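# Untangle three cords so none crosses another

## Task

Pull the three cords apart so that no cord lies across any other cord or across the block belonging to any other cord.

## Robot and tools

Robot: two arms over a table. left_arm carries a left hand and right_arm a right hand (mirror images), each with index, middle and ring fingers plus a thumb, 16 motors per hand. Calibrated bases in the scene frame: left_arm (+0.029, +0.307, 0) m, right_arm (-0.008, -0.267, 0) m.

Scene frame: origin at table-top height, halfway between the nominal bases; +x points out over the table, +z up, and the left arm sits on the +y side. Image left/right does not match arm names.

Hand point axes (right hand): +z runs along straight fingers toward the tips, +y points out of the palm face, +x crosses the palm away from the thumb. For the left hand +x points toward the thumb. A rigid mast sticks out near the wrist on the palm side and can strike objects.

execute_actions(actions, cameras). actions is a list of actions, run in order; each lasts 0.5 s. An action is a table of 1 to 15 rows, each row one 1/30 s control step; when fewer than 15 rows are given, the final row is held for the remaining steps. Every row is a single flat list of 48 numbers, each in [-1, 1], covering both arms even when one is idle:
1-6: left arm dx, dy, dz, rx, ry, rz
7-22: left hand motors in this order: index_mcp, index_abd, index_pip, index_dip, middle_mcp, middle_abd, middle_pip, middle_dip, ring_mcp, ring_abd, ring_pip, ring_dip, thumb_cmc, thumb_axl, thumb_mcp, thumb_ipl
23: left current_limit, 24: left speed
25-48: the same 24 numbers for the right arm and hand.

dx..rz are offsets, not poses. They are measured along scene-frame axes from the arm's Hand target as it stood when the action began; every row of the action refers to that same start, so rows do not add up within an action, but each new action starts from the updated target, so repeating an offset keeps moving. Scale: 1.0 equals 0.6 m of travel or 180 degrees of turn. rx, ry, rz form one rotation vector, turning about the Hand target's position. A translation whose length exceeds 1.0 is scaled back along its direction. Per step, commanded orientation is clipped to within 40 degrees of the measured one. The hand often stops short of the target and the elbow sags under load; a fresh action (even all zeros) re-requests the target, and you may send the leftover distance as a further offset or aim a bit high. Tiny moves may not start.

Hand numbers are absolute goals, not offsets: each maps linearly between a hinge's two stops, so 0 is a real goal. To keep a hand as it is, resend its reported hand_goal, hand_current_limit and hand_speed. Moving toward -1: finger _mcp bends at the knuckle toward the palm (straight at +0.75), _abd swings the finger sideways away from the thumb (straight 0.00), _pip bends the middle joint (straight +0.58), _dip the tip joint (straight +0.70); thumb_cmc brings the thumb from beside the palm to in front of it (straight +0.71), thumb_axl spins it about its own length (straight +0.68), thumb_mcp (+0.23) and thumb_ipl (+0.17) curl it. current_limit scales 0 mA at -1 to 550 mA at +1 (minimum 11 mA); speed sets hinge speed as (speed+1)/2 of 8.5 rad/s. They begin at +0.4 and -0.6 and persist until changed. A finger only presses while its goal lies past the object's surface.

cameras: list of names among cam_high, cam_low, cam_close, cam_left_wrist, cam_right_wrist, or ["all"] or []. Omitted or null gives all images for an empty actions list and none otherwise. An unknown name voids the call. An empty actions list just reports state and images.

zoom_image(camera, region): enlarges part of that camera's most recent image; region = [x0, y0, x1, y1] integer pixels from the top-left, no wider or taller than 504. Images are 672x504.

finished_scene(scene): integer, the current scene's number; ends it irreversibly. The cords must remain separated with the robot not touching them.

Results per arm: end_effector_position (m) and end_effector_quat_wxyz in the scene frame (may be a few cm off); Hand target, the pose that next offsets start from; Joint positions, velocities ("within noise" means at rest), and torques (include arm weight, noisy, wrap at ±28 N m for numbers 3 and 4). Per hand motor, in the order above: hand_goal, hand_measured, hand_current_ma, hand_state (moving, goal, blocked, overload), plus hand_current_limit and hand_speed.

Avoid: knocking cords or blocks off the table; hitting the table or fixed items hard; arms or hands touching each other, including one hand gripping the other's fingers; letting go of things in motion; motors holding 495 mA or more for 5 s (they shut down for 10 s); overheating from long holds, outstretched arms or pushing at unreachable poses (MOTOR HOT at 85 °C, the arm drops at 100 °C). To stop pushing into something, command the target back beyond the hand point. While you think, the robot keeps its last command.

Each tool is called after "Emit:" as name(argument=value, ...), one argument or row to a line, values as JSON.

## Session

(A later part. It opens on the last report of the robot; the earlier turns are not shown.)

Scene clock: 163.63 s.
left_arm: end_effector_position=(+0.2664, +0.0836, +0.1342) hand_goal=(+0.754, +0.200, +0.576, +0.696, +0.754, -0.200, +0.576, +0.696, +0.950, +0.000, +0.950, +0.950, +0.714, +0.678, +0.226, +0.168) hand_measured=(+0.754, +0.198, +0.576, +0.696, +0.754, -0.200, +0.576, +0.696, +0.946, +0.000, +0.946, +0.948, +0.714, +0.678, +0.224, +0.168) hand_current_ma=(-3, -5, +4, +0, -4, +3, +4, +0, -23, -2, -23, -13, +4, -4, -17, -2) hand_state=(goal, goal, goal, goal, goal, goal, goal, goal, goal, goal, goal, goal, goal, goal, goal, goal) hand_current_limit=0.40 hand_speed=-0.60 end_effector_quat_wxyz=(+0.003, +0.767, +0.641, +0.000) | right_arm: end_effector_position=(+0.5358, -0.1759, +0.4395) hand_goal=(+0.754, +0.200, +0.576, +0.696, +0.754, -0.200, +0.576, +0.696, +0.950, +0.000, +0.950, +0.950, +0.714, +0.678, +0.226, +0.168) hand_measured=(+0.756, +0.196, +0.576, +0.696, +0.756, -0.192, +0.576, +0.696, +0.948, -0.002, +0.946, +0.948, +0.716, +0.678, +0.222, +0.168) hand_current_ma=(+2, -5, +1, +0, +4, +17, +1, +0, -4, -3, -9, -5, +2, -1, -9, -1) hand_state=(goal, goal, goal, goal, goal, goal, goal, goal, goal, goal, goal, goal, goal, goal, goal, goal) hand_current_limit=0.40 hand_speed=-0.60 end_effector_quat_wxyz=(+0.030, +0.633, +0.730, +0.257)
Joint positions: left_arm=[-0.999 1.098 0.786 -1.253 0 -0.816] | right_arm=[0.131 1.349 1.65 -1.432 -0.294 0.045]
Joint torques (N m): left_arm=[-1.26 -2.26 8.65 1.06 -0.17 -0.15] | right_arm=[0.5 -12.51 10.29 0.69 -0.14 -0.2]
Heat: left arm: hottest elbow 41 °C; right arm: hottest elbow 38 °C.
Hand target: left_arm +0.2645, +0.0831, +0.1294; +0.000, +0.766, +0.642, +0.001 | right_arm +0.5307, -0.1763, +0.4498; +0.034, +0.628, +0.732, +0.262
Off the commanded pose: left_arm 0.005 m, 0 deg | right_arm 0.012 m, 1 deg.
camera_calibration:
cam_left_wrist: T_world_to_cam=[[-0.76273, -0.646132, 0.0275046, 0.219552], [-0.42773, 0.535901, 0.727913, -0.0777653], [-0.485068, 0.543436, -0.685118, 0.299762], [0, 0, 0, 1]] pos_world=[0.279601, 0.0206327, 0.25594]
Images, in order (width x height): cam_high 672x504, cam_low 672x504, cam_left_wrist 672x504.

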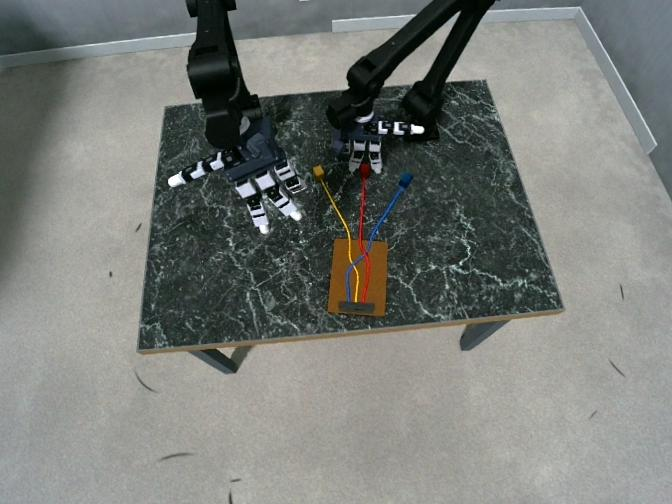

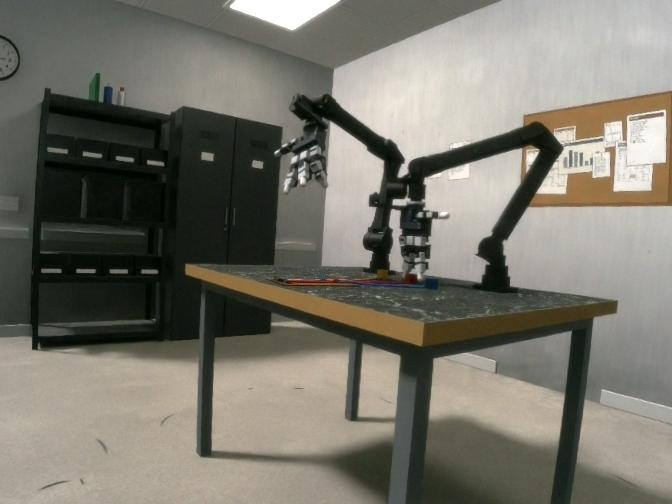

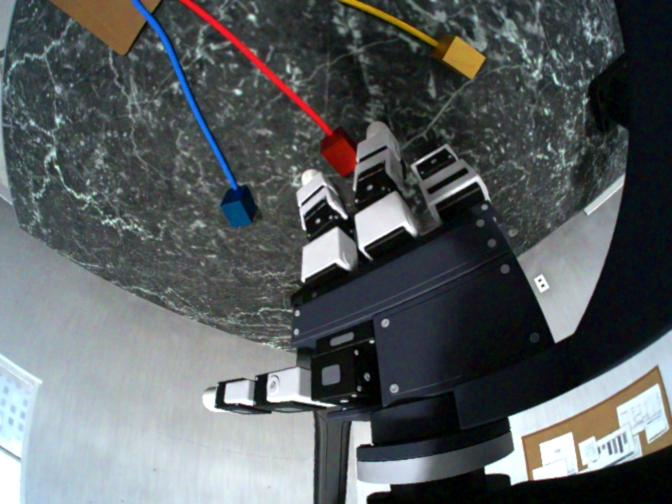

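Emit:
execute_actions(
  actions=[
    [[-0.005,0,-0.0117,0,0,0,0.754,0.2,0.576,0.696,0.754,-0.2,0.576,0.696,0.95,0,0.95,0.95,0.714,0.678,0.226,0.168,0.4,-0.8,0,0,0,0,0,0,0.754,0.2,0.576,0.696,0.754,-0.2,0.576,0.696,0.95,0,0.95,0.95,0.714,0.678,0.226,0.168,0.4,-0.6]],
    [[0,0,0,0,0,0,0.754,0.05,0.576,0.696,0.754,-0.05,0.576,0.696,0.95,0,0.95,0.95,0.714,0.678,0.226,0.168,0.4,-0.8,0,0,0,0,0,0,0.754,0.2,0.576,0.696,0.754,-0.2,0.576,0.696,0.95,0,0.95,0.95,0.714,0.678,0.226,0.168,0.4,-0.6]],
    [[0,0,0,0,0,0,0.754,-0.1,0.576,0.696,0.754,0.1,0.576,0.696,0.95,0,0.95,0.95,0.714,0.678,0.226,0.168,0.4,-0.8,0,0,0,0,0,0,0.754,0.2,0.576,0.696,0.754,-0.2,0.576,0.696,0.95,0,0.95,0.95,0.714,0.678,0.226,0.168,0.4,-0.6]],
    [[0,0,0,0,0,0,0.754,-0.1,0.576,0.696,0.754,0.1,0.576,0.696,0.95,0,0.95,0.95,0.714,0.678,0.226,0.168,0.4,-0.8,0,0,0,0,0,0,0.754,0.2,0.576,0.696,0.754,-0.2,0.576,0.696,0.95,0,0.95,0.95,0.714,0.678,0.226,0.168,0.4,-0.6]],
  ],
  cameras=["cam_high","cam_left_wrist","cam_low"],
)

Emit:
zoom_image(
  camera="cam_high",
  region=[310, 80, 430, 200],
)

Emit:
zoom_image(
  camera="cam_low",
  region=[350, 200, 470, 320],
)

Emit:
zoom_image(
  camera="cam_left_wrist",
  region=[220, 50, 500, 260],
)

Scene clock: 185.10 s.
left_arm: end_effector_position=(+0.2638, +0.0829, +0.1280) hand_goal=(+0.754, -0.100, +0.576, +0.696, +0.754, +0.100, +0.576, +0.696, +0.950, +0.000, +0.950, +0.950, +0.714, +0.678, +0.226, +0.168) hand_measured=(+0.754, +0.004, +0.576, +0.696, +0.754, -0.004, +0.576, +0.696, +0.946, +0.000, +0.946, +0.948, +0.714, +0.678, +0.224, +0.168) hand_current_ma=(-3, +385, +4, +0, -4, -385, +4, +0, -23, -2, -23, -13, +4, -4, -17, -2) hand_state=(goal, blocked, goal, goal, goal, blocked, goal, goal, goal, goal, goal, goal, goal, goal, goal, goal) hand_current_limit=0.40 hand_speed=-0.80 end_effector_quat_wxyz=(+0.004, +0.768, +0.640, +0.000) | right_arm: end_effector_position=(+0.5358, -0.1759, +0.4395) hand_goal=(+0.754, +0.200, +0.576, +0.696, +0.754, -0.200, +0.576, +0.696, +0.950, +0.000, +0.950, +0.950, +0.714, +0.678, +0.226, +0.168) hand_measured=(+0.756, +0.196, +0.576, +0.696, +0.756, -0.192, +0.576, +0.696, +0.948, -0.002, +0.946, +0.948, +0.716, +0.678, +0.222, +0.168) hand_current_ma=(+2, -5, +1, +0, +4, +17, +1, +0, -4, -3, -9, -5, +2, -1, -9, -1) hand_state=(goal, goal, goal, goal, goal, goal, goal, goal, goal, goal, goal, goal, goal, goal, goal, goal) hand_current_limit=0.40 hand_speed=-0.60 end_effector_quat_wxyz=(+0.030, +0.633, +0.730, +0.257)
Joint positions: left_arm=[-1.008 1.099 0.77 -1.233 -0.001 -0.823] | right_arm=[0.131 1.349 1.65 -1.432 -0.294 0.045]
Joint torques (N m): left_arm=[-1.67 -1.85 8.51 1.24 -0.11 -0.18] | right_arm=[0.5 -12.57 10.3 0.68 -0.14 -0.2]
Heat: left arm: hottest elbow 39 °C; right arm: hottest elbow 39 °C.
Hand target: left_arm +0.2615, +0.0831, +0.1226; +0.000, +0.766, +0.643, +0.001 | right_arm +0.5307, -0.1763, +0.4498; +0.034, +0.628, +0.732, +0.262
Off the commanded pose: left_arm 0.006 m, 1 deg | right_arm 0.012 m, 1 deg.
camera_calibration:
cam_left_wrist: T_world_to_cam=[[-0.764251, -0.644331, 0.0275294, 0.217566], [-0.427539, 0.538145, 0.726368, -0.0740763], [-0.482837, 0.543358, -0.686754, 0.294309], [0, 0, 0, 1]] pos_world=[0.276707, 0.0201331, 0.249935]
Images, in order (width x height): cam_high 672x504, cam_low 672x504, cam_left_wrist 672x504.

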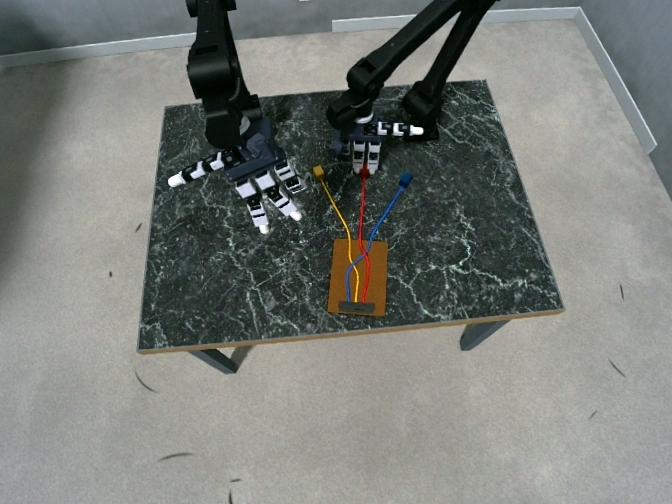

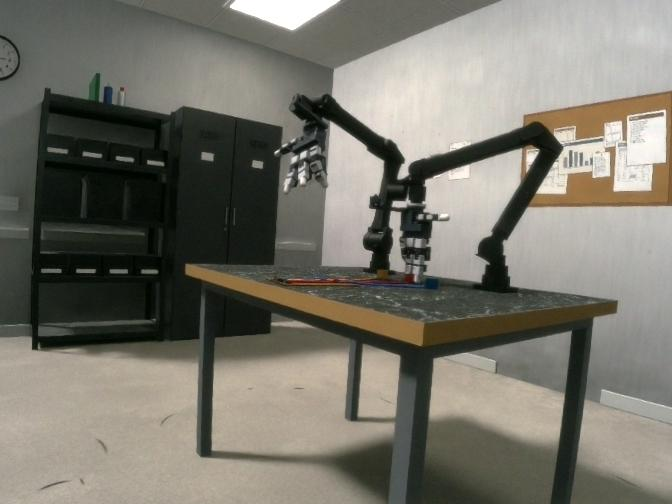

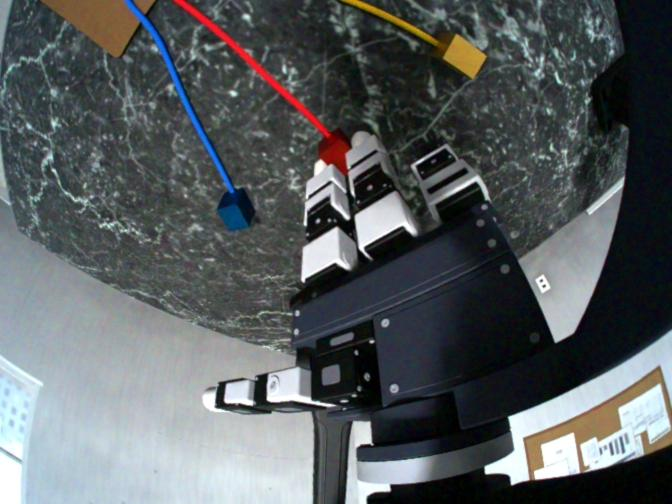

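Scaled by 4.200 from the camera's 672x504 image, which has a finer 960x720 frame.

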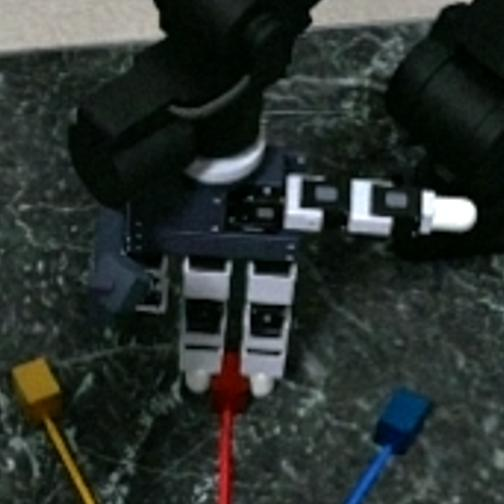

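Scaled by 4.200 from the camera's 672x504 image, which has a finer 960x720 frame.

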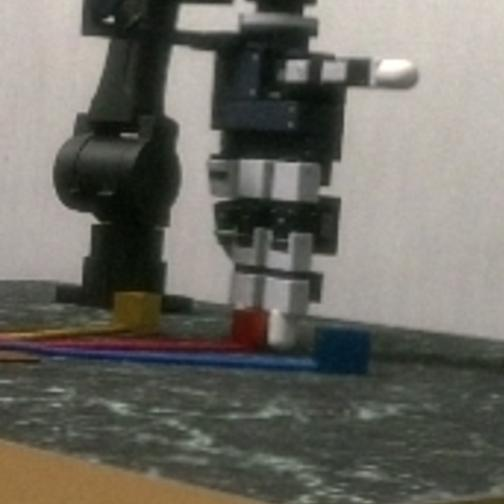

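Scaled by 1.800 from the camera's 672x504 image, which has a finer 960x720 frame.

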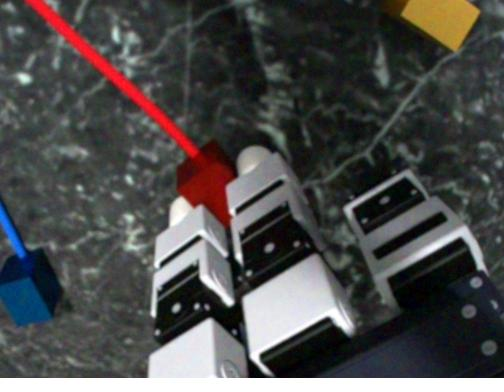

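Emit:
execute_actions(
  actions=[
    [[0,0,0.04,0,0,0,0.754,-0.1,0.576,0.696,0.754,0.1,0.576,0.696,0.95,0,0.95,0.95,0.714,0.678,0.226,0.168,0.4,-0.8,0,0,0,0,0,0,0.754,0.2,0.576,0.696,0.754,-0.2,0.576,0.696,0.95,0,0.95,0.95,0.714,0.678,0.226,0.168,0.4,-0.6]],
    [[0,0,0.0833,0,0,0,0.754,-0.1,0.576,0.696,0.754,0.1,0.576,0.696,0.95,0,0.95,0.95,0.714,0.678,0.226,0.168,0.4,-0.8,0,0,0,0,0,0,0.754,0.2,0.576,0.696,0.754,-0.2,0.576,0.696,0.95,0,0.95,0.95,0.714,0.678,0.226,0.168,0.4,-0.6]],
    [[0.01,0,0.06,0,0,0,0.754,-0.1,0.576,0.696,0.754,0.1,0.576,0.696,0.95,0,0.95,0.95,0.714,0.678,0.226,0.168,0.4,-0.8,0,0,0,0,0,0,0.754,0.2,0.576,0.696,0.754,-0.2,0.576,0.696,0.95,0,0.95,0.95,0.714,0.678,0.226,0.168,0.4,-0.6]],
  ],
  cameras=["cam_high","cam_left_wrist","cam_low"],
)

Emit:
zoom_image(
  camera="cam_low",
  region=[310, 180, 450, 320],
)

Scene clock: 202.10 s.
left_arm: end_effector_position=(+0.2584, +0.0963, +0.2034) hand_goal=(+0.754, -0.100, +0.576, +0.696, +0.754, +0.100, +0.576, +0.696, +0.950, +0.000, +0.950, +0.950, +0.714, +0.678, +0.226, +0.168) hand_measured=(+0.738, +0.004, +0.568, +0.692, +0.740, -0.004, +0.568, +0.694, +0.946, +0.000, +0.946, +0.948, +0.714, +0.678, +0.224, +0.168) hand_current_ma=(-82, +385, -41, -17, -68, -385, -34, -14, -24, -2, -23, -13, +4, -4, -17, -2) hand_state=(goal, blocked, goal, goal, goal, blocked, goal, goal, goal, goal, goal, goal, goal, goal, goal, goal) hand_current_limit=0.40 hand_speed=-0.80 end_effector_quat_wxyz=(-0.028, +0.766, +0.642, +0.007) | right_arm: end_effector_position=(+0.5358, -0.1759, +0.4395) hand_goal=(+0.754, +0.200, +0.576, +0.696, +0.754, -0.200, +0.576, +0.696, +0.950, +0.000, +0.950, +0.950, +0.714, +0.678, +0.226, +0.168) hand_measured=(+0.756, +0.196, +0.576, +0.696, +0.756, -0.192, +0.576, +0.696, +0.948, -0.002, +0.946, +0.948, +0.716, +0.678, +0.222, +0.168) hand_current_ma=(+2, -5, +1, +0, +4, +17, +1, +0, -4, -3, -9, -5, +2, -1, -9, -1) hand_state=(goal, goal, goal, goal, goal, goal, goal, goal, goal, goal, goal, goal, goal, goal, goal, goal) hand_current_limit=0.40 hand_speed=-0.60 end_effector_quat_wxyz=(+0.030, +0.633, +0.730, +0.257)
Joint positions: left_arm=[-1.003 1.055 0.947 -1.519 -0.007 -0.823] | right_arm=[0.131 1.349 1.65 -1.432 -0.294 0.045]
Joint torques (N m): left_arm=[-0.15 -2.84 15.76 0.08 0.08 0.04] | right_arm=[0.5 -12.57 10.29 0.69 -0.14 -0.2]
Heat: left arm: hottest elbow 39 °C; right arm: hottest elbow 39 °C.
Hand target: left_arm +0.2676, +0.0832, +0.2324; +0.000, +0.766, +0.643, +0.001 | right_arm +0.5307, -0.1763, +0.4498; +0.034, +0.628, +0.732, +0.262
Off the commanded pose: left_arm 0.033 m, 3 deg | right_arm 0.012 m, 1 deg.
camera_calibration:
cam_left_wrist: T_world_to_cam=[[-0.760553, -0.649157, 0.0124292, 0.222548], [-0.408169, 0.492923, 0.768391, -0.147614], [-0.504933, 0.579328, -0.63986, 0.328841], [0, 0, 0, 1]] pos_world=[0.27505, 0.0267239, 0.321071]
Images, in order (width x height): cam_high 672x504, cam_low 672x504, cam_left_wrist 672x504.

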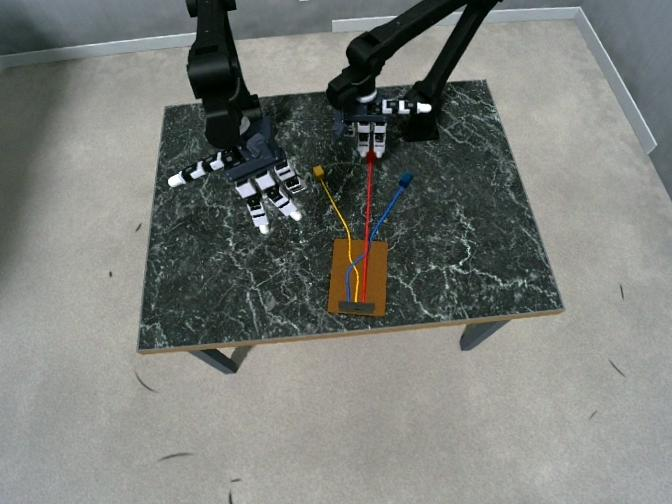

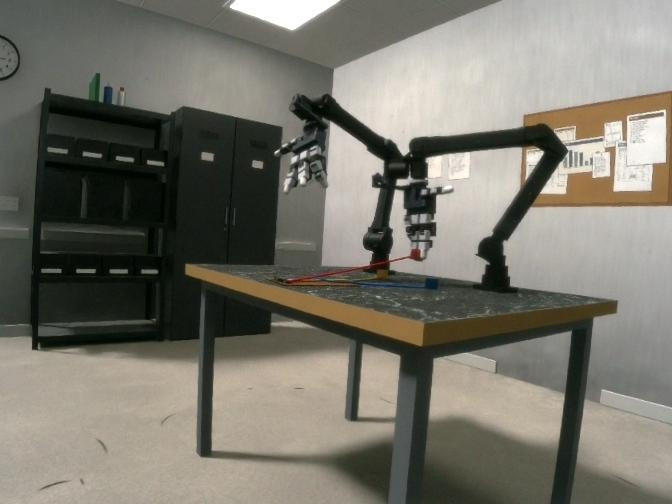

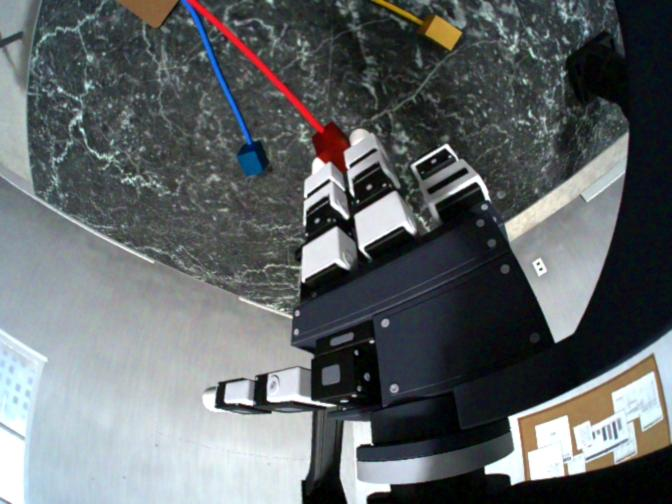

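Scaled by 3.600 from the camera's 672x504 image, which has a finer 960x720 frame.

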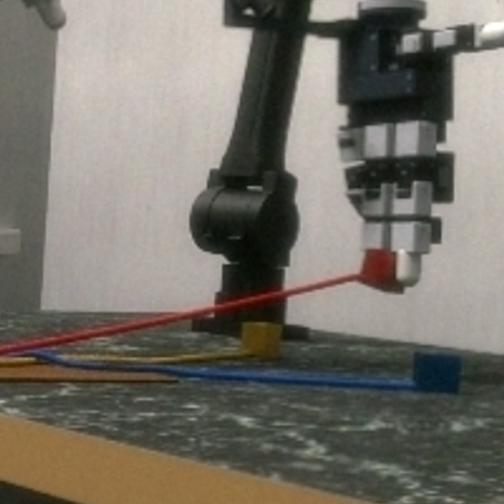

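Emit:
execute_actions(
  actions=[
    [[0.067,0.05,-0.01,0,0,-0.044,0.754,-0.1,0.576,0.696,0.754,0.1,0.576,0.696,0.95,0,0.95,0.95,0.714,0.678,0.226,0.168,0.4,-0.8,0,0,0,0,0,0,0.754,0.2,0.576,0.696,0.754,-0.2,0.576,0.696,0.95,0,0.95,0.95,0.714,0.678,0.226,0.168,0.4,-0.6]],
    [[0.05,0.0833,0,0,0,-0.044,0.754,-0.1,0.576,0.696,0.754,0.1,0.576,0.696,0.95,0,0.95,0.95,0.714,0.678,0.226,0.168,0.4,-0.8,0,0,0,0,0,0,0.754,0.2,0.576,0.696,0.754,-0.2,0.576,0.696,0.95,0,0.95,0.95,0.714,0.678,0.226,0.168,0.4,-0.6]],
    [[0.033,0.0833,0,0,0,-0.044,0.754,-0.1,0.576,0.696,0.754,0.1,0.576,0.696,0.95,0,0.95,0.95,0.714,0.678,0.226,0.168,0.4,-0.8,0,0,0,0,0,0,0.754,0.2,0.576,0.696,0.754,-0.2,0.576,0.696,0.95,0,0.95,0.95,0.714,0.678,0.226,0.168,0.4,-0.6]],
    [[0.017,0.08,-0.02,0,0,-0.044,0.754,-0.1,0.576,0.696,0.754,0.1,0.576,0.696,0.95,0,0.95,0.95,0.714,0.678,0.226,0.168,0.4,-0.8,0,0,0,0,0,0,0.754,0.2,0.576,0.696,0.754,-0.2,0.576,0.696,0.95,0,0.95,0.95,0.714,0.678,0.226,0.168,0.4,-0.6]],
  ],
  cameras=["cam_high","cam_left_wrist","cam_low"],
)

Emit:
zoom_image(
  camera="cam_low",
  region=[310, 180, 450, 320],
)

Emit:
zoom_image(
  camera="cam_high",
  region=[300, 80, 480, 260],
)

Scene clock: 216.90 s.
left_arm: end_effector_position=(+0.3657, +0.2601, +0.2172) hand_goal=(+0.754, -0.100, +0.576, +0.696, +0.754, +0.100, +0.576, +0.696, +0.950, +0.000, +0.950, +0.950, +0.714, +0.678, +0.226, +0.168) hand_measured=(+0.752, +0.002, +0.574, +0.694, +0.754, -0.004, +0.576, +0.696, +0.946, +0.000, +0.946, +0.948, +0.714, +0.678, +0.224, +0.168) hand_current_ma=(-10, +385, -9, -9, +4, -385, +0, -5, -25, -2, -23, -13, +3, -4, -17, -2) hand_state=(goal, blocked, goal, goal, goal, blocked, goal, goal, goal, goal, goal, goal, goal, goal, goal, goal) hand_current_limit=0.40 hand_speed=-0.80 end_effector_quat_wxyz=(-0.001, +0.911, +0.413, +0.002) | right_arm: end_effector_position=(+0.5358, -0.1759, +0.4395) hand_goal=(+0.754, +0.200, +0.576, +0.696, +0.754, -0.200, +0.576, +0.696, +0.950, +0.000, +0.950, +0.950, +0.714, +0.678, +0.226, +0.168) hand_measured=(+0.756, +0.196, +0.576, +0.696, +0.756, -0.192, +0.576, +0.696, +0.948, -0.002, +0.946, +0.948, +0.716, +0.678, +0.222, +0.168) hand_current_ma=(+2, -5, +1, +0, +4, +17, +1, +0, -4, -3, -9, -5, +2, -1, -9, -1) hand_state=(goal, goal, goal, goal, goal, goal, goal, goal, goal, goal, goal, goal, goal, goal, goal, goal) hand_current_limit=0.40 hand_speed=-0.60 end_effector_quat_wxyz=(+0.030, +0.633, +0.730, +0.257)
Joint positions: left_arm=[-0.036 1.004 0.947 -1.512 -0.004 0.686] | right_arm=[0.131 1.349 1.65 -1.432 -0.294 0.045]
Joint torques (N m): left_arm=[-0.21 -2.02 9.63 1.26 0.08 0.07] | right_arm=[0.56 -12.57 10.29 0.7 -0.14 -0.2]
Heat: left arm: hottest elbow 42 °C; right arm: hottest elbow 39 °C.
Hand target: left_arm +0.3677, +0.2612, +0.2145; +0.000, +0.912, +0.409, +0.001 | right_arm +0.5307, -0.1763, +0.4498; +0.034, +0.628, +0.732, +0.262
Off the commanded pose: left_arm 0.004 m, 1 deg | right_arm 0.012 m, 1 deg.
camera_calibration:
cam_left_wrist: T_world_to_cam=[[-0.986397, -0.162525, 0.024609, 0.363688], [-0.0924641, 0.672383, 0.734405, -0.349839], [-0.135906, 0.72214, -0.678265, 0.133261], [0, 0, 0, 1]] pos_world=[0.344505, 0.198102, 0.33836]
Images, in order (width x height): cam_high 672x504, cam_low 672x504, cam_left_wrist 672x504.

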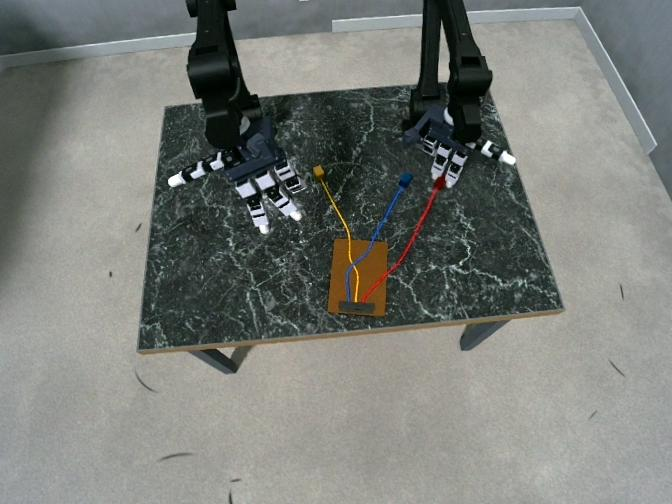

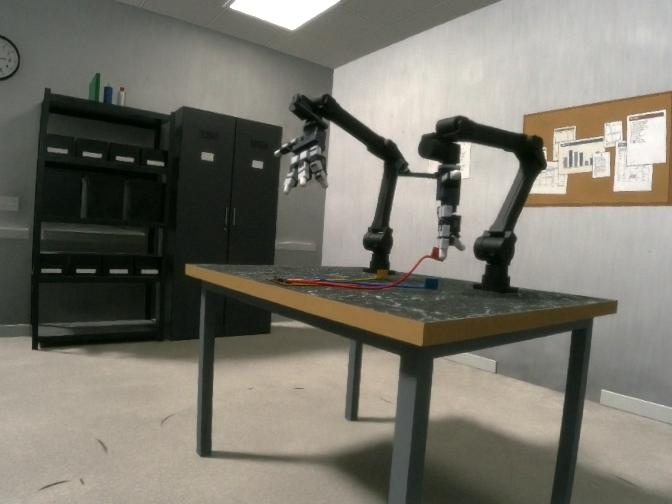

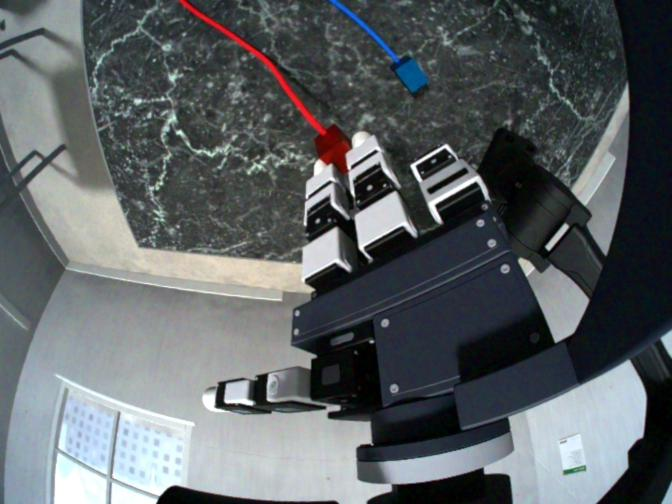

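Scaled by 3.600 from the camera's 672x504 image, which has a finer 960x720 frame.

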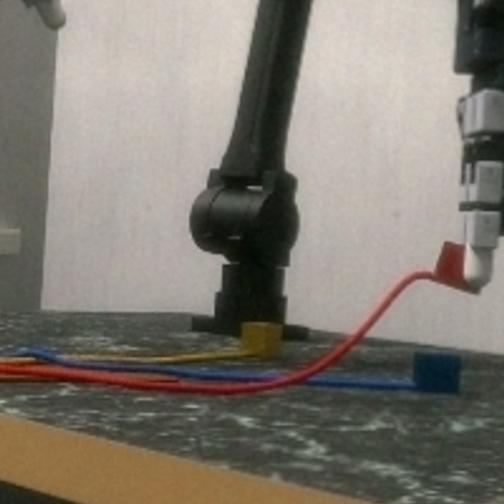

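Scaled by 2.800 from the camera's 672x504 image, which has a finer 960x720 frame.

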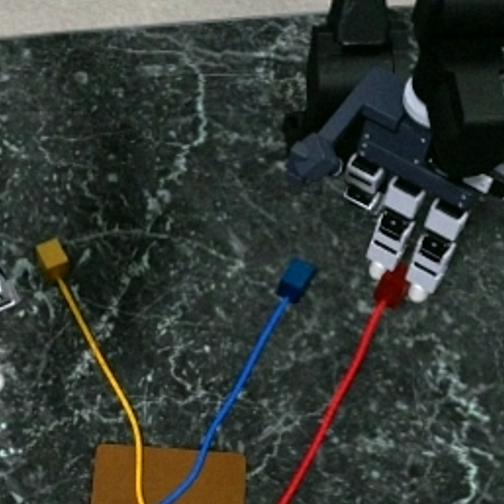

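Emit:
execute_actions(
  actions=[
    [[0,0,-0.06,0,0,0,0.754,-0.1,0.576,0.696,0.754,0.1,0.576,0.696,0.95,0,0.95,0.95,0.714,0.678,0.226,0.168,0.4,-0.8,0,0,0,0,0,0,0.754,0.2,0.576,0.696,0.754,-0.2,0.576,0.696,0.95,0,0.95,0.95,0.714,0.678,0.226,0.168,0.4,-0.6]],
    [[0,0,-0.06,0,0,0,0.754,-0.1,0.576,0.696,0.754,0.1,0.576,0.696,0.95,0,0.95,0.95,0.714,0.678,0.226,0.168,0.4,-0.8,0,0,0,0,0,0,0.754,0.2,0.576,0.696,0.754,-0.2,0.576,0.696,0.95,0,0.95,0.95,0.714,0.678,0.226,0.168,0.4,-0.6]],
    [[0,0,-0.025,0,0,0,0.754,-0.1,0.576,0.696,0.754,0.1,0.576,0.696,0.95,0,0.95,0.95,0.714,0.678,0.226,0.168,0.4,-0.8,0,0,0,0,0,0,0.754,0.2,0.576,0.696,0.754,-0.2,0.576,0.696,0.95,0,0.95,0.95,0.714,0.678,0.226,0.168,0.4,-0.6]],
  ],
  cameras=["cam_high","cam_left_wrist","cam_low"],
)

Emit:
zoom_image(
  camera="cam_low",
  region=[350, 200, 490, 340],
)

Scene clock: 228.83 s.
left_arm: end_effector_position=(+0.3669, +0.2597, +0.1307) hand_goal=(+0.754, -0.100, +0.576, +0.696, +0.754, +0.100, +0.576, +0.696, +0.950, +0.000, +0.950, +0.950, +0.714, +0.678, +0.226, +0.168) hand_measured=(+0.752, +0.002, +0.574, +0.694, +0.754, -0.004, +0.576, +0.696, +0.946, +0.000, +0.946, +0.948, +0.714, +0.678, +0.224, +0.168) hand_current_ma=(-9, +385, -6, -7, +3, -385, +0, -5, -25, -2, -23, -13, +3, -4, -17, -2) hand_state=(goal, blocked, goal, goal, goal, blocked, goal, goal, goal, goal, goal, goal, goal, goal, goal, goal) hand_current_limit=0.40 hand_speed=-0.80 end_effector_quat_wxyz=(-0.001, +0.911, +0.411, +0.001) | right_arm: end_effector_position=(+0.5358, -0.1759, +0.4395) hand_goal=(+0.754, +0.200, +0.576, +0.696, +0.754, -0.200, +0.576, +0.696, +0.950, +0.000, +0.950, +0.950, +0.714, +0.678, +0.226, +0.168) hand_measured=(+0.756, +0.196, +0.576, +0.696, +0.756, -0.192, +0.576, +0.696, +0.948, -0.002, +0.946, +0.948, +0.716, +0.678, +0.222, +0.168) hand_current_ma=(+2, -5, +1, +0, +4, +17, +1, +0, -4, -3, -9, -5, +2, -1, -9, -1) hand_state=(goal, goal, goal, goal, goal, goal, goal, goal, goal, goal, goal, goal, goal, goal, goal, goal) hand_current_limit=0.40 hand_speed=-0.60 end_effector_quat_wxyz=(+0.030, +0.633, +0.730, +0.257)
Joint positions: left_arm=[-0.035 1.056 0.749 -1.262 -0.002 0.691] | right_arm=[0.131 1.349 1.65 -1.432 -0.294 0.045]
Joint torques (N m): left_arm=[-0.09 -1.44 9.1 1.35 0.01 0.11] | right_arm=[0.5 -12.57 10.3 0.7 -0.14 -0.2]
Heat: left arm: hottest elbow 42 °C; right arm: hottest elbow 39 °C.
Hand target: left_arm +0.3677, +0.2611, +0.1275; +0.000, +0.913, +0.409, +0.001 | right_arm +0.5307, -0.1763, +0.4498; +0.034, +0.628, +0.732, +0.262
Off the commanded pose: left_arm 0.004 m, 0 deg | right_arm 0.012 m, 1 deg.
camera_calibration:
cam_left_wrist: T_world_to_cam=[[-0.987063, -0.158374, 0.0249901, 0.366006], [-0.089611, 0.674176, 0.733114, -0.287247], [-0.132954, 0.72139, -0.679646, 0.0743291], [0, 0, 0, 1]] pos_world=[0.345413, 0.198001, 0.251956]
Images, in order (width x height): cam_high 672x504, cam_low 672x504, cam_left_wrist 672x504.

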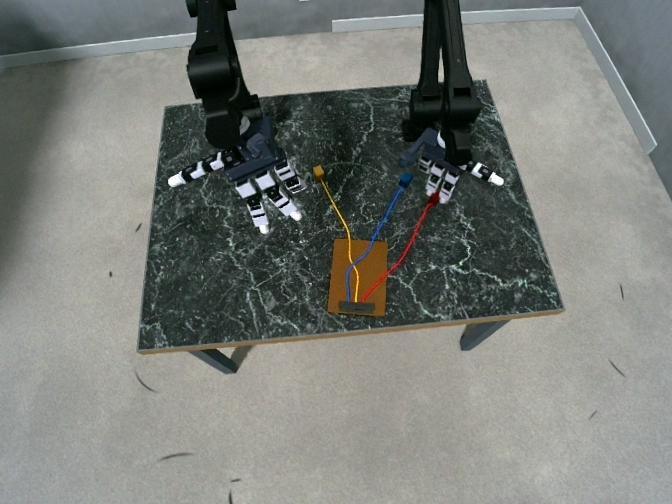

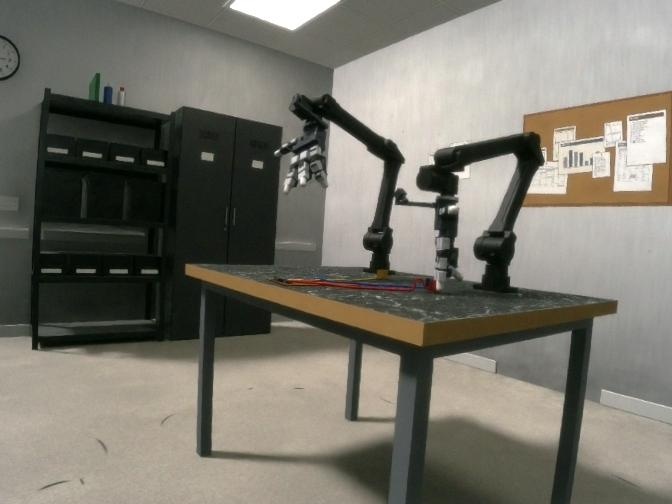

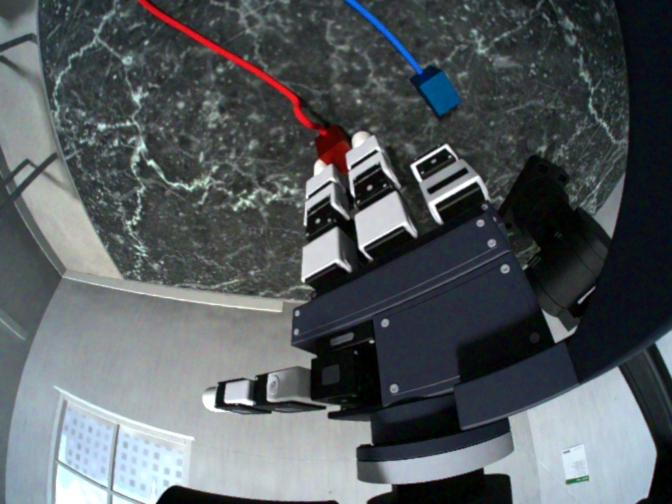

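Scaled by 3.600 from the camera's 672x504 image, which has a finer 960x720 frame.

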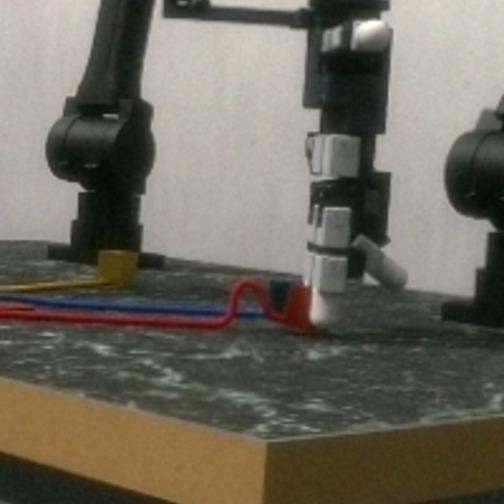

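Emit:
execute_actions(
  actions=[
    [[-0.035,0.025,0.008,0,0,0,0.754,-0.1,0.576,0.696,0.754,0.1,0.576,0.696,0.95,0,0.95,0.95,0.714,0.678,0.226,0.168,0.4,-0.8,0,0,0,0,0,0,0.754,0.2,0.576,0.696,0.754,-0.2,0.576,0.696,0.95,0,0.95,0.95,0.714,0.678,0.226,0.168,0.4,-0.6]],
    [[-0.02,0.015,-0.006,0,0,0,0.754,-0.1,0.576,0.696,0.754,0.1,0.576,0.696,0.95,0,0.95,0.95,0.714,0.678,0.226,0.168,0.4,-0.8,0,0,0,0,0,0,0.754,0.2,0.576,0.696,0.754,-0.2,0.576,0.696,0.95,0,0.95,0.95,0.714,0.678,0.226,0.168,0.4,-0.6]],
  ],
  cameras=["cam_high","cam_left_wrist","cam_low"],
)

Emit:
zoom_image(
  camera="cam_low",
  region=[350, 200, 490, 340],
)

Emit:
zoom_image(
  camera="cam_high",
  region=[300, 120, 480, 300],
)

Scene clock: 236.43 s.
left_arm: end_effector_position=(+0.3407, +0.2839, +0.1312) hand_goal=(+0.754, -0.100, +0.576, +0.696, +0.754, +0.100, +0.576, +0.696, +0.950, +0.000, +0.950, +0.950, +0.714, +0.678, +0.226, +0.168) hand_measured=(+0.750, +0.002, +0.574, +0.694, +0.752, -0.004, +0.576, +0.696, +0.946, +0.000, +0.946, +0.948, +0.714, +0.678, +0.224, +0.168) hand_current_ma=(-20, +385, -8, -7, -11, -385, -3, -5, -25, -2, -23, -13, +3, -4, -17, -2) hand_state=(goal, blocked, goal, goal, goal, blocked, goal, goal, goal, goal, goal, goal, goal, goal, goal, goal) hand_current_limit=0.40 hand_speed=-0.80 end_effector_quat_wxyz=(+0.002, +0.911, +0.412, +0.005) | right_arm: end_effector_position=(+0.5358, -0.1759, +0.4395) hand_goal=(+0.754, +0.200, +0.576, +0.696, +0.754, -0.200, +0.576, +0.696, +0.950, +0.000, +0.950, +0.950, +0.714, +0.678, +0.226, +0.168) hand_measured=(+0.756, +0.196, +0.576, +0.696, +0.756, -0.192, +0.576, +0.696, +0.948, -0.002, +0.946, +0.948, +0.716, +0.678, +0.222, +0.168) hand_current_ma=(+2, -5, +1, +0, +4, +17, +1, +0, -4, -3, -9, -5, +2, -1, -9, -1) hand_state=(goal, goal, goal, goal, goal, goal, goal, goal, goal, goal, goal, goal, goal, goal, goal, goal) hand_current_limit=0.40 hand_speed=-0.60 end_effector_quat_wxyz=(+0.030, +0.633, +0.730, +0.257)
Joint positions: left_arm=[0.067 0.967 0.694 -1.288 0.001 0.793] | right_arm=[0.131 1.349 1.65 -1.432 -0.294 0.045]
Joint torques (N m): left_arm=[-0.38 -2.02 8.69 0.57 -0.06 0.14] | right_arm=[0.5 -12.57 10.29 0.69 -0.14 -0.2]
Heat: left arm: hottest elbow 41 °C; right arm: hottest elbow 39 °C.
Hand target: left_arm +0.3347, +0.2851, +0.1286; +0.000, +0.913, +0.409, +0.001 | right_arm +0.5307, -0.1763, +0.4498; +0.034, +0.628, +0.732, +0.262
Off the commanded pose: left_arm 0.006 m, 1 deg | right_arm 0.012 m, 1 deg.
camera_calibration:
cam_left_wrist: T_world_to_cam=[[-0.987135, -0.15901, 0.0167268, 0.345388], [-0.0964204, 0.675481, 0.731046, -0.30415], [-0.127542, 0.720028, -0.682123, 0.0525962], [0, 0, 0, 1]] pos_world=[0.318327, 0.222497, 0.252448]
Images, in order (width x height): cam_high 672x504, cam_low 672x504, cam_left_wrist 672x504.

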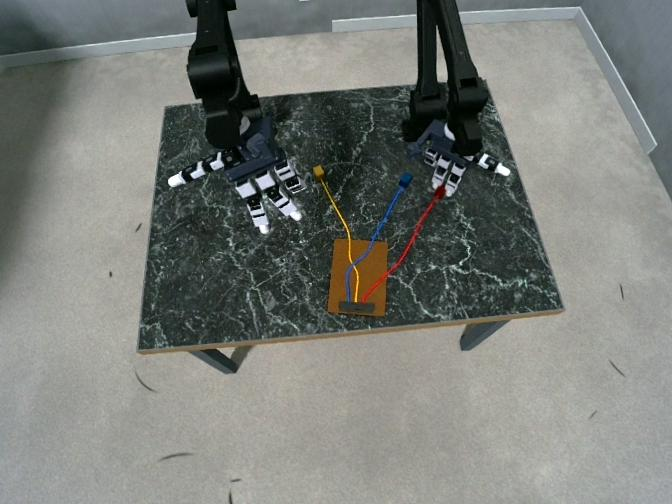

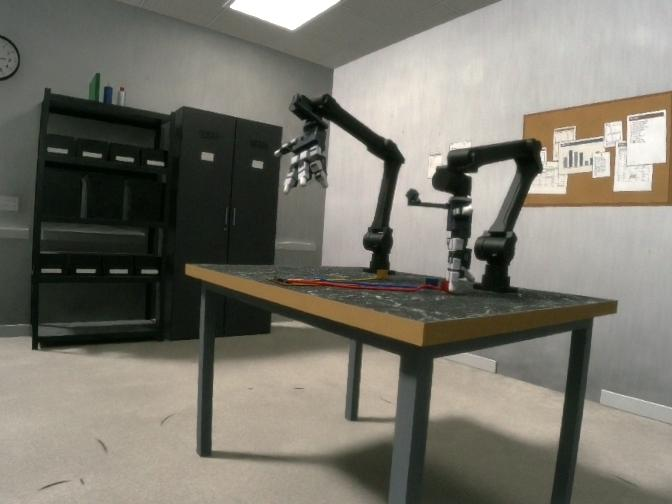

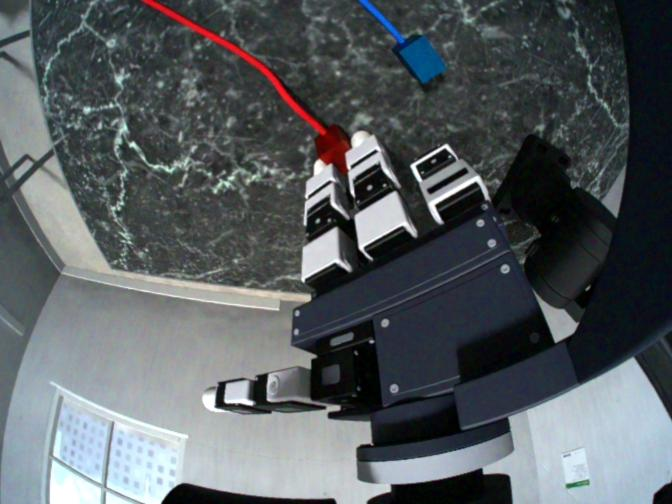

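Scaled by 3.600 from the camera's 672x504 image, which has a finer 960x720 frame.

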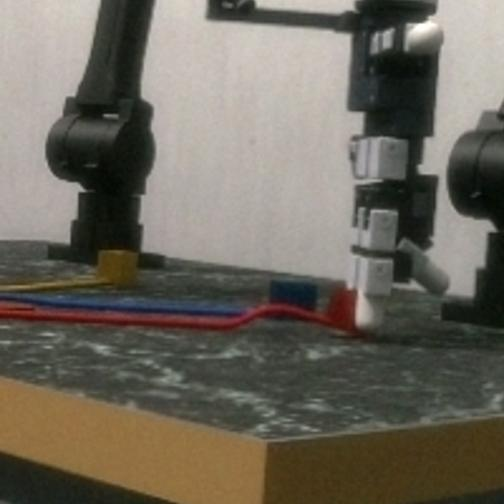

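Scaled by 2.800 from the camera's 672x504 image, which has a finer 960x720 frame.

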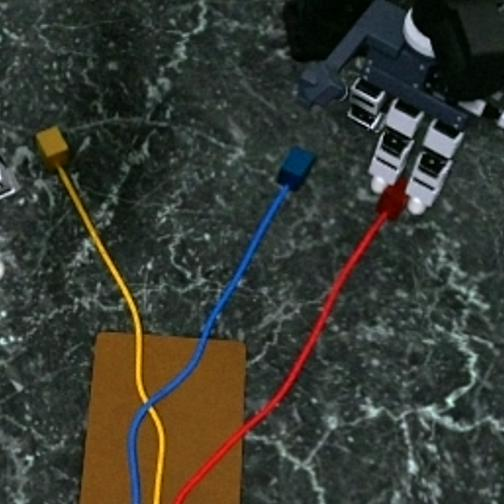

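Emit:
execute_actions(
  actions=[
    [[0,0,-0.008,0,0,0,0.754,-0.1,0.576,0.696,0.754,0.1,0.576,0.696,0.95,0,0.95,0.95,0.714,0.678,0.226,0.168,0.4,-0.8,0,0,0,0,0,0,0.754,0.2,0.576,0.696,0.754,-0.2,0.576,0.696,0.95,0,0.95,0.95,0.714,0.678,0.226,0.168,0.4,-0.6]],
    [[0,0,0,0,0,0,0.754,0.05,0.576,0.696,0.754,-0.05,0.576,0.696,0.95,0,0.95,0.95,0.714,0.678,0.226,0.168,0.4,-0.8,0,0,0,0,0,0,0.754,0.2,0.576,0.696,0.754,-0.2,0.576,0.696,0.95,0,0.95,0.95,0.714,0.678,0.226,0.168,0.4,-0.6]],
    [[0,0,0,0,0,0,0.754,0.2,0.576,0.696,0.754,-0.2,0.576,0.696,0.95,0,0.95,0.95,0.714,0.678,0.226,0.168,0.4,-0.8,0,0,0,0,0,0,0.754,0.2,0.576,0.696,0.754,-0.2,0.576,0.696,0.95,0,0.95,0.95,0.714,0.678,0.226,0.168,0.4,-0.6]],
  ],
  cameras=["cam_high","cam_left_wrist","cam_low"],
)

Emit:
zoom_image(
  camera="cam_low",
  region=[350, 200, 490, 340],
)

Emit:
zoom_image(
  camera="cam_high",
  region=[300, 120, 480, 300],
)

Scene clock: 243.40 s.
left_arm: end_effector_position=(+0.3375, +0.2838, +0.1280) hand_goal=(+0.754, +0.200, +0.576, +0.696, +0.754, -0.200, +0.576, +0.696, +0.950, +0.000, +0.950, +0.950, +0.714, +0.678, +0.226, +0.168) hand_measured=(+0.752, +0.194, +0.574, +0.694, +0.752, -0.194, +0.576, +0.696, +0.946, +0.000, +0.946, +0.948, +0.714, +0.678, +0.224, +0.168) hand_current_ma=(-14, -23, -9, -7, -11, +23, -3, -5, -25, -2, -23, -13, +3, -4, -18, -2) hand_state=(goal, goal, goal, goal, goal, goal, goal, goal, goal, goal, goal, goal, goal, goal, goal, goal) hand_current_limit=0.40 hand_speed=-0.80 end_effector_quat_wxyz=(+0.001, +0.911, +0.411, +0.003) | right_arm: end_effector_position=(+0.5358, -0.1759, +0.4395) hand_goal=(+0.754, +0.200, +0.576, +0.696, +0.754, -0.200, +0.576, +0.696, +0.950, +0.000, +0.950, +0.950, +0.714, +0.678, +0.226, +0.168) hand_measured=(+0.756, +0.196, +0.576, +0.696, +0.756, -0.192, +0.576, +0.696, +0.948, -0.002, +0.946, +0.948, +0.716, +0.678, +0.222, +0.168) hand_current_ma=(+2, -5, +1, +0, +4, +17, +1, +0, -4, -3, -9, -5, +2, -1, -9, -1) hand_state=(goal, goal, goal, goal, goal, goal, goal, goal, goal, goal, goal, goal, goal, goal, goal, goal) hand_current_limit=0.40 hand_speed=-0.60 end_effector_quat_wxyz=(+0.030, +0.633, +0.730, +0.257)
Joint positions: left_arm=[0.068 0.963 0.684 -1.286 0 0.794] | right_arm=[0.131 1.349 1.65 -1.432 -0.294 0.045]
Joint torques (N m): left_arm=[-0.09 -2.08 8.73 1.1 -0.05 0.11] | right_arm=[0.5 -12.51 10.29 0.69 -0.14 -0.2]
Heat: left arm: hottest elbow 41 °C; right arm: hottest elbow 39 °C.
Hand target: left_arm +0.3348, +0.2852, +0.1239; +0.000, +0.912, +0.409, +0.001 | right_arm +0.5307, -0.1763, +0.4498; +0.034, +0.628, +0.732, +0.262
Off the commanded pose: left_arm 0.005 m, 0 deg | right_arm 0.012 m, 1 deg.
camera_calibration:
cam_left_wrist: T_world_to_cam=[[-0.987159, -0.158267, 0.0216512, 0.341353], [-0.0922531, 0.675491, 0.731574, -0.303388], [-0.130409, 0.720183, -0.681418, 0.0509084], [0, 0, 0, 1]] pos_world=[0.31562, 0.222298, 0.24925]
Images, in order (width x height): cam_high 672x504, cam_low 672x504, cam_left_wrist 672x504.

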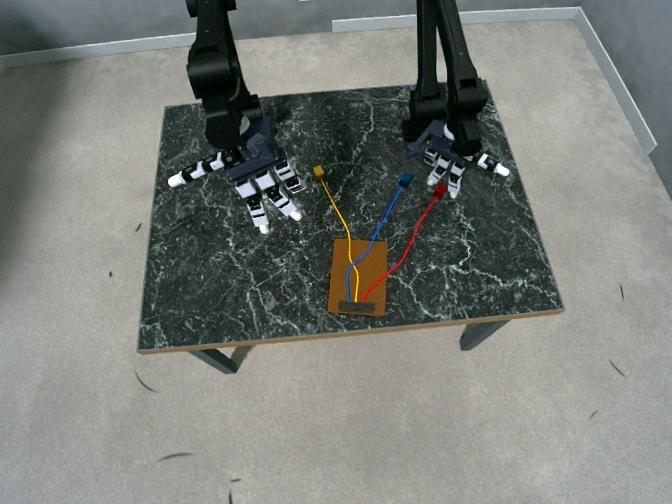

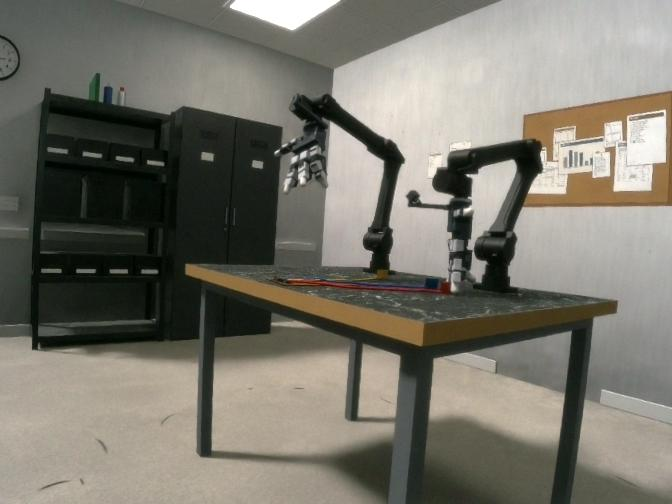

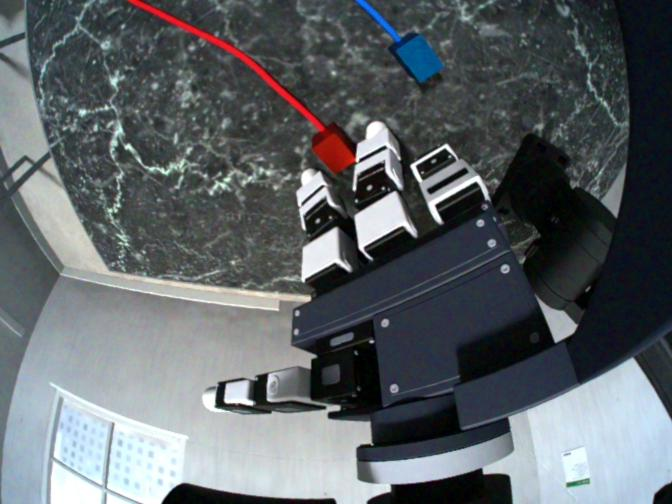

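Scaled by 3.600 from the camera's 672x504 image, which has a finer 960x720 frame.

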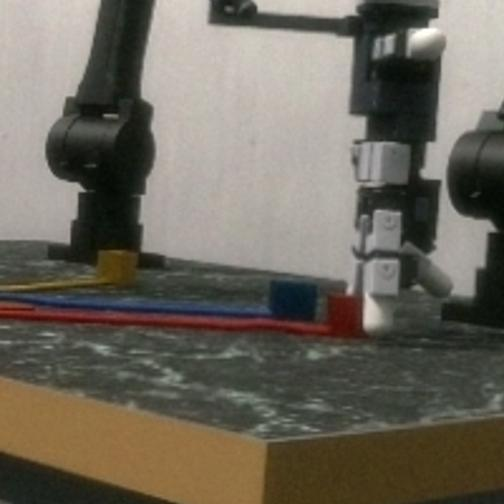

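Scaled by 2.800 from the camera's 672x504 image, which has a finer 960x720 frame.

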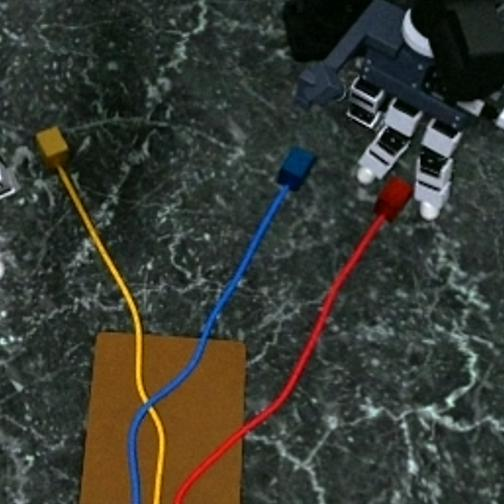

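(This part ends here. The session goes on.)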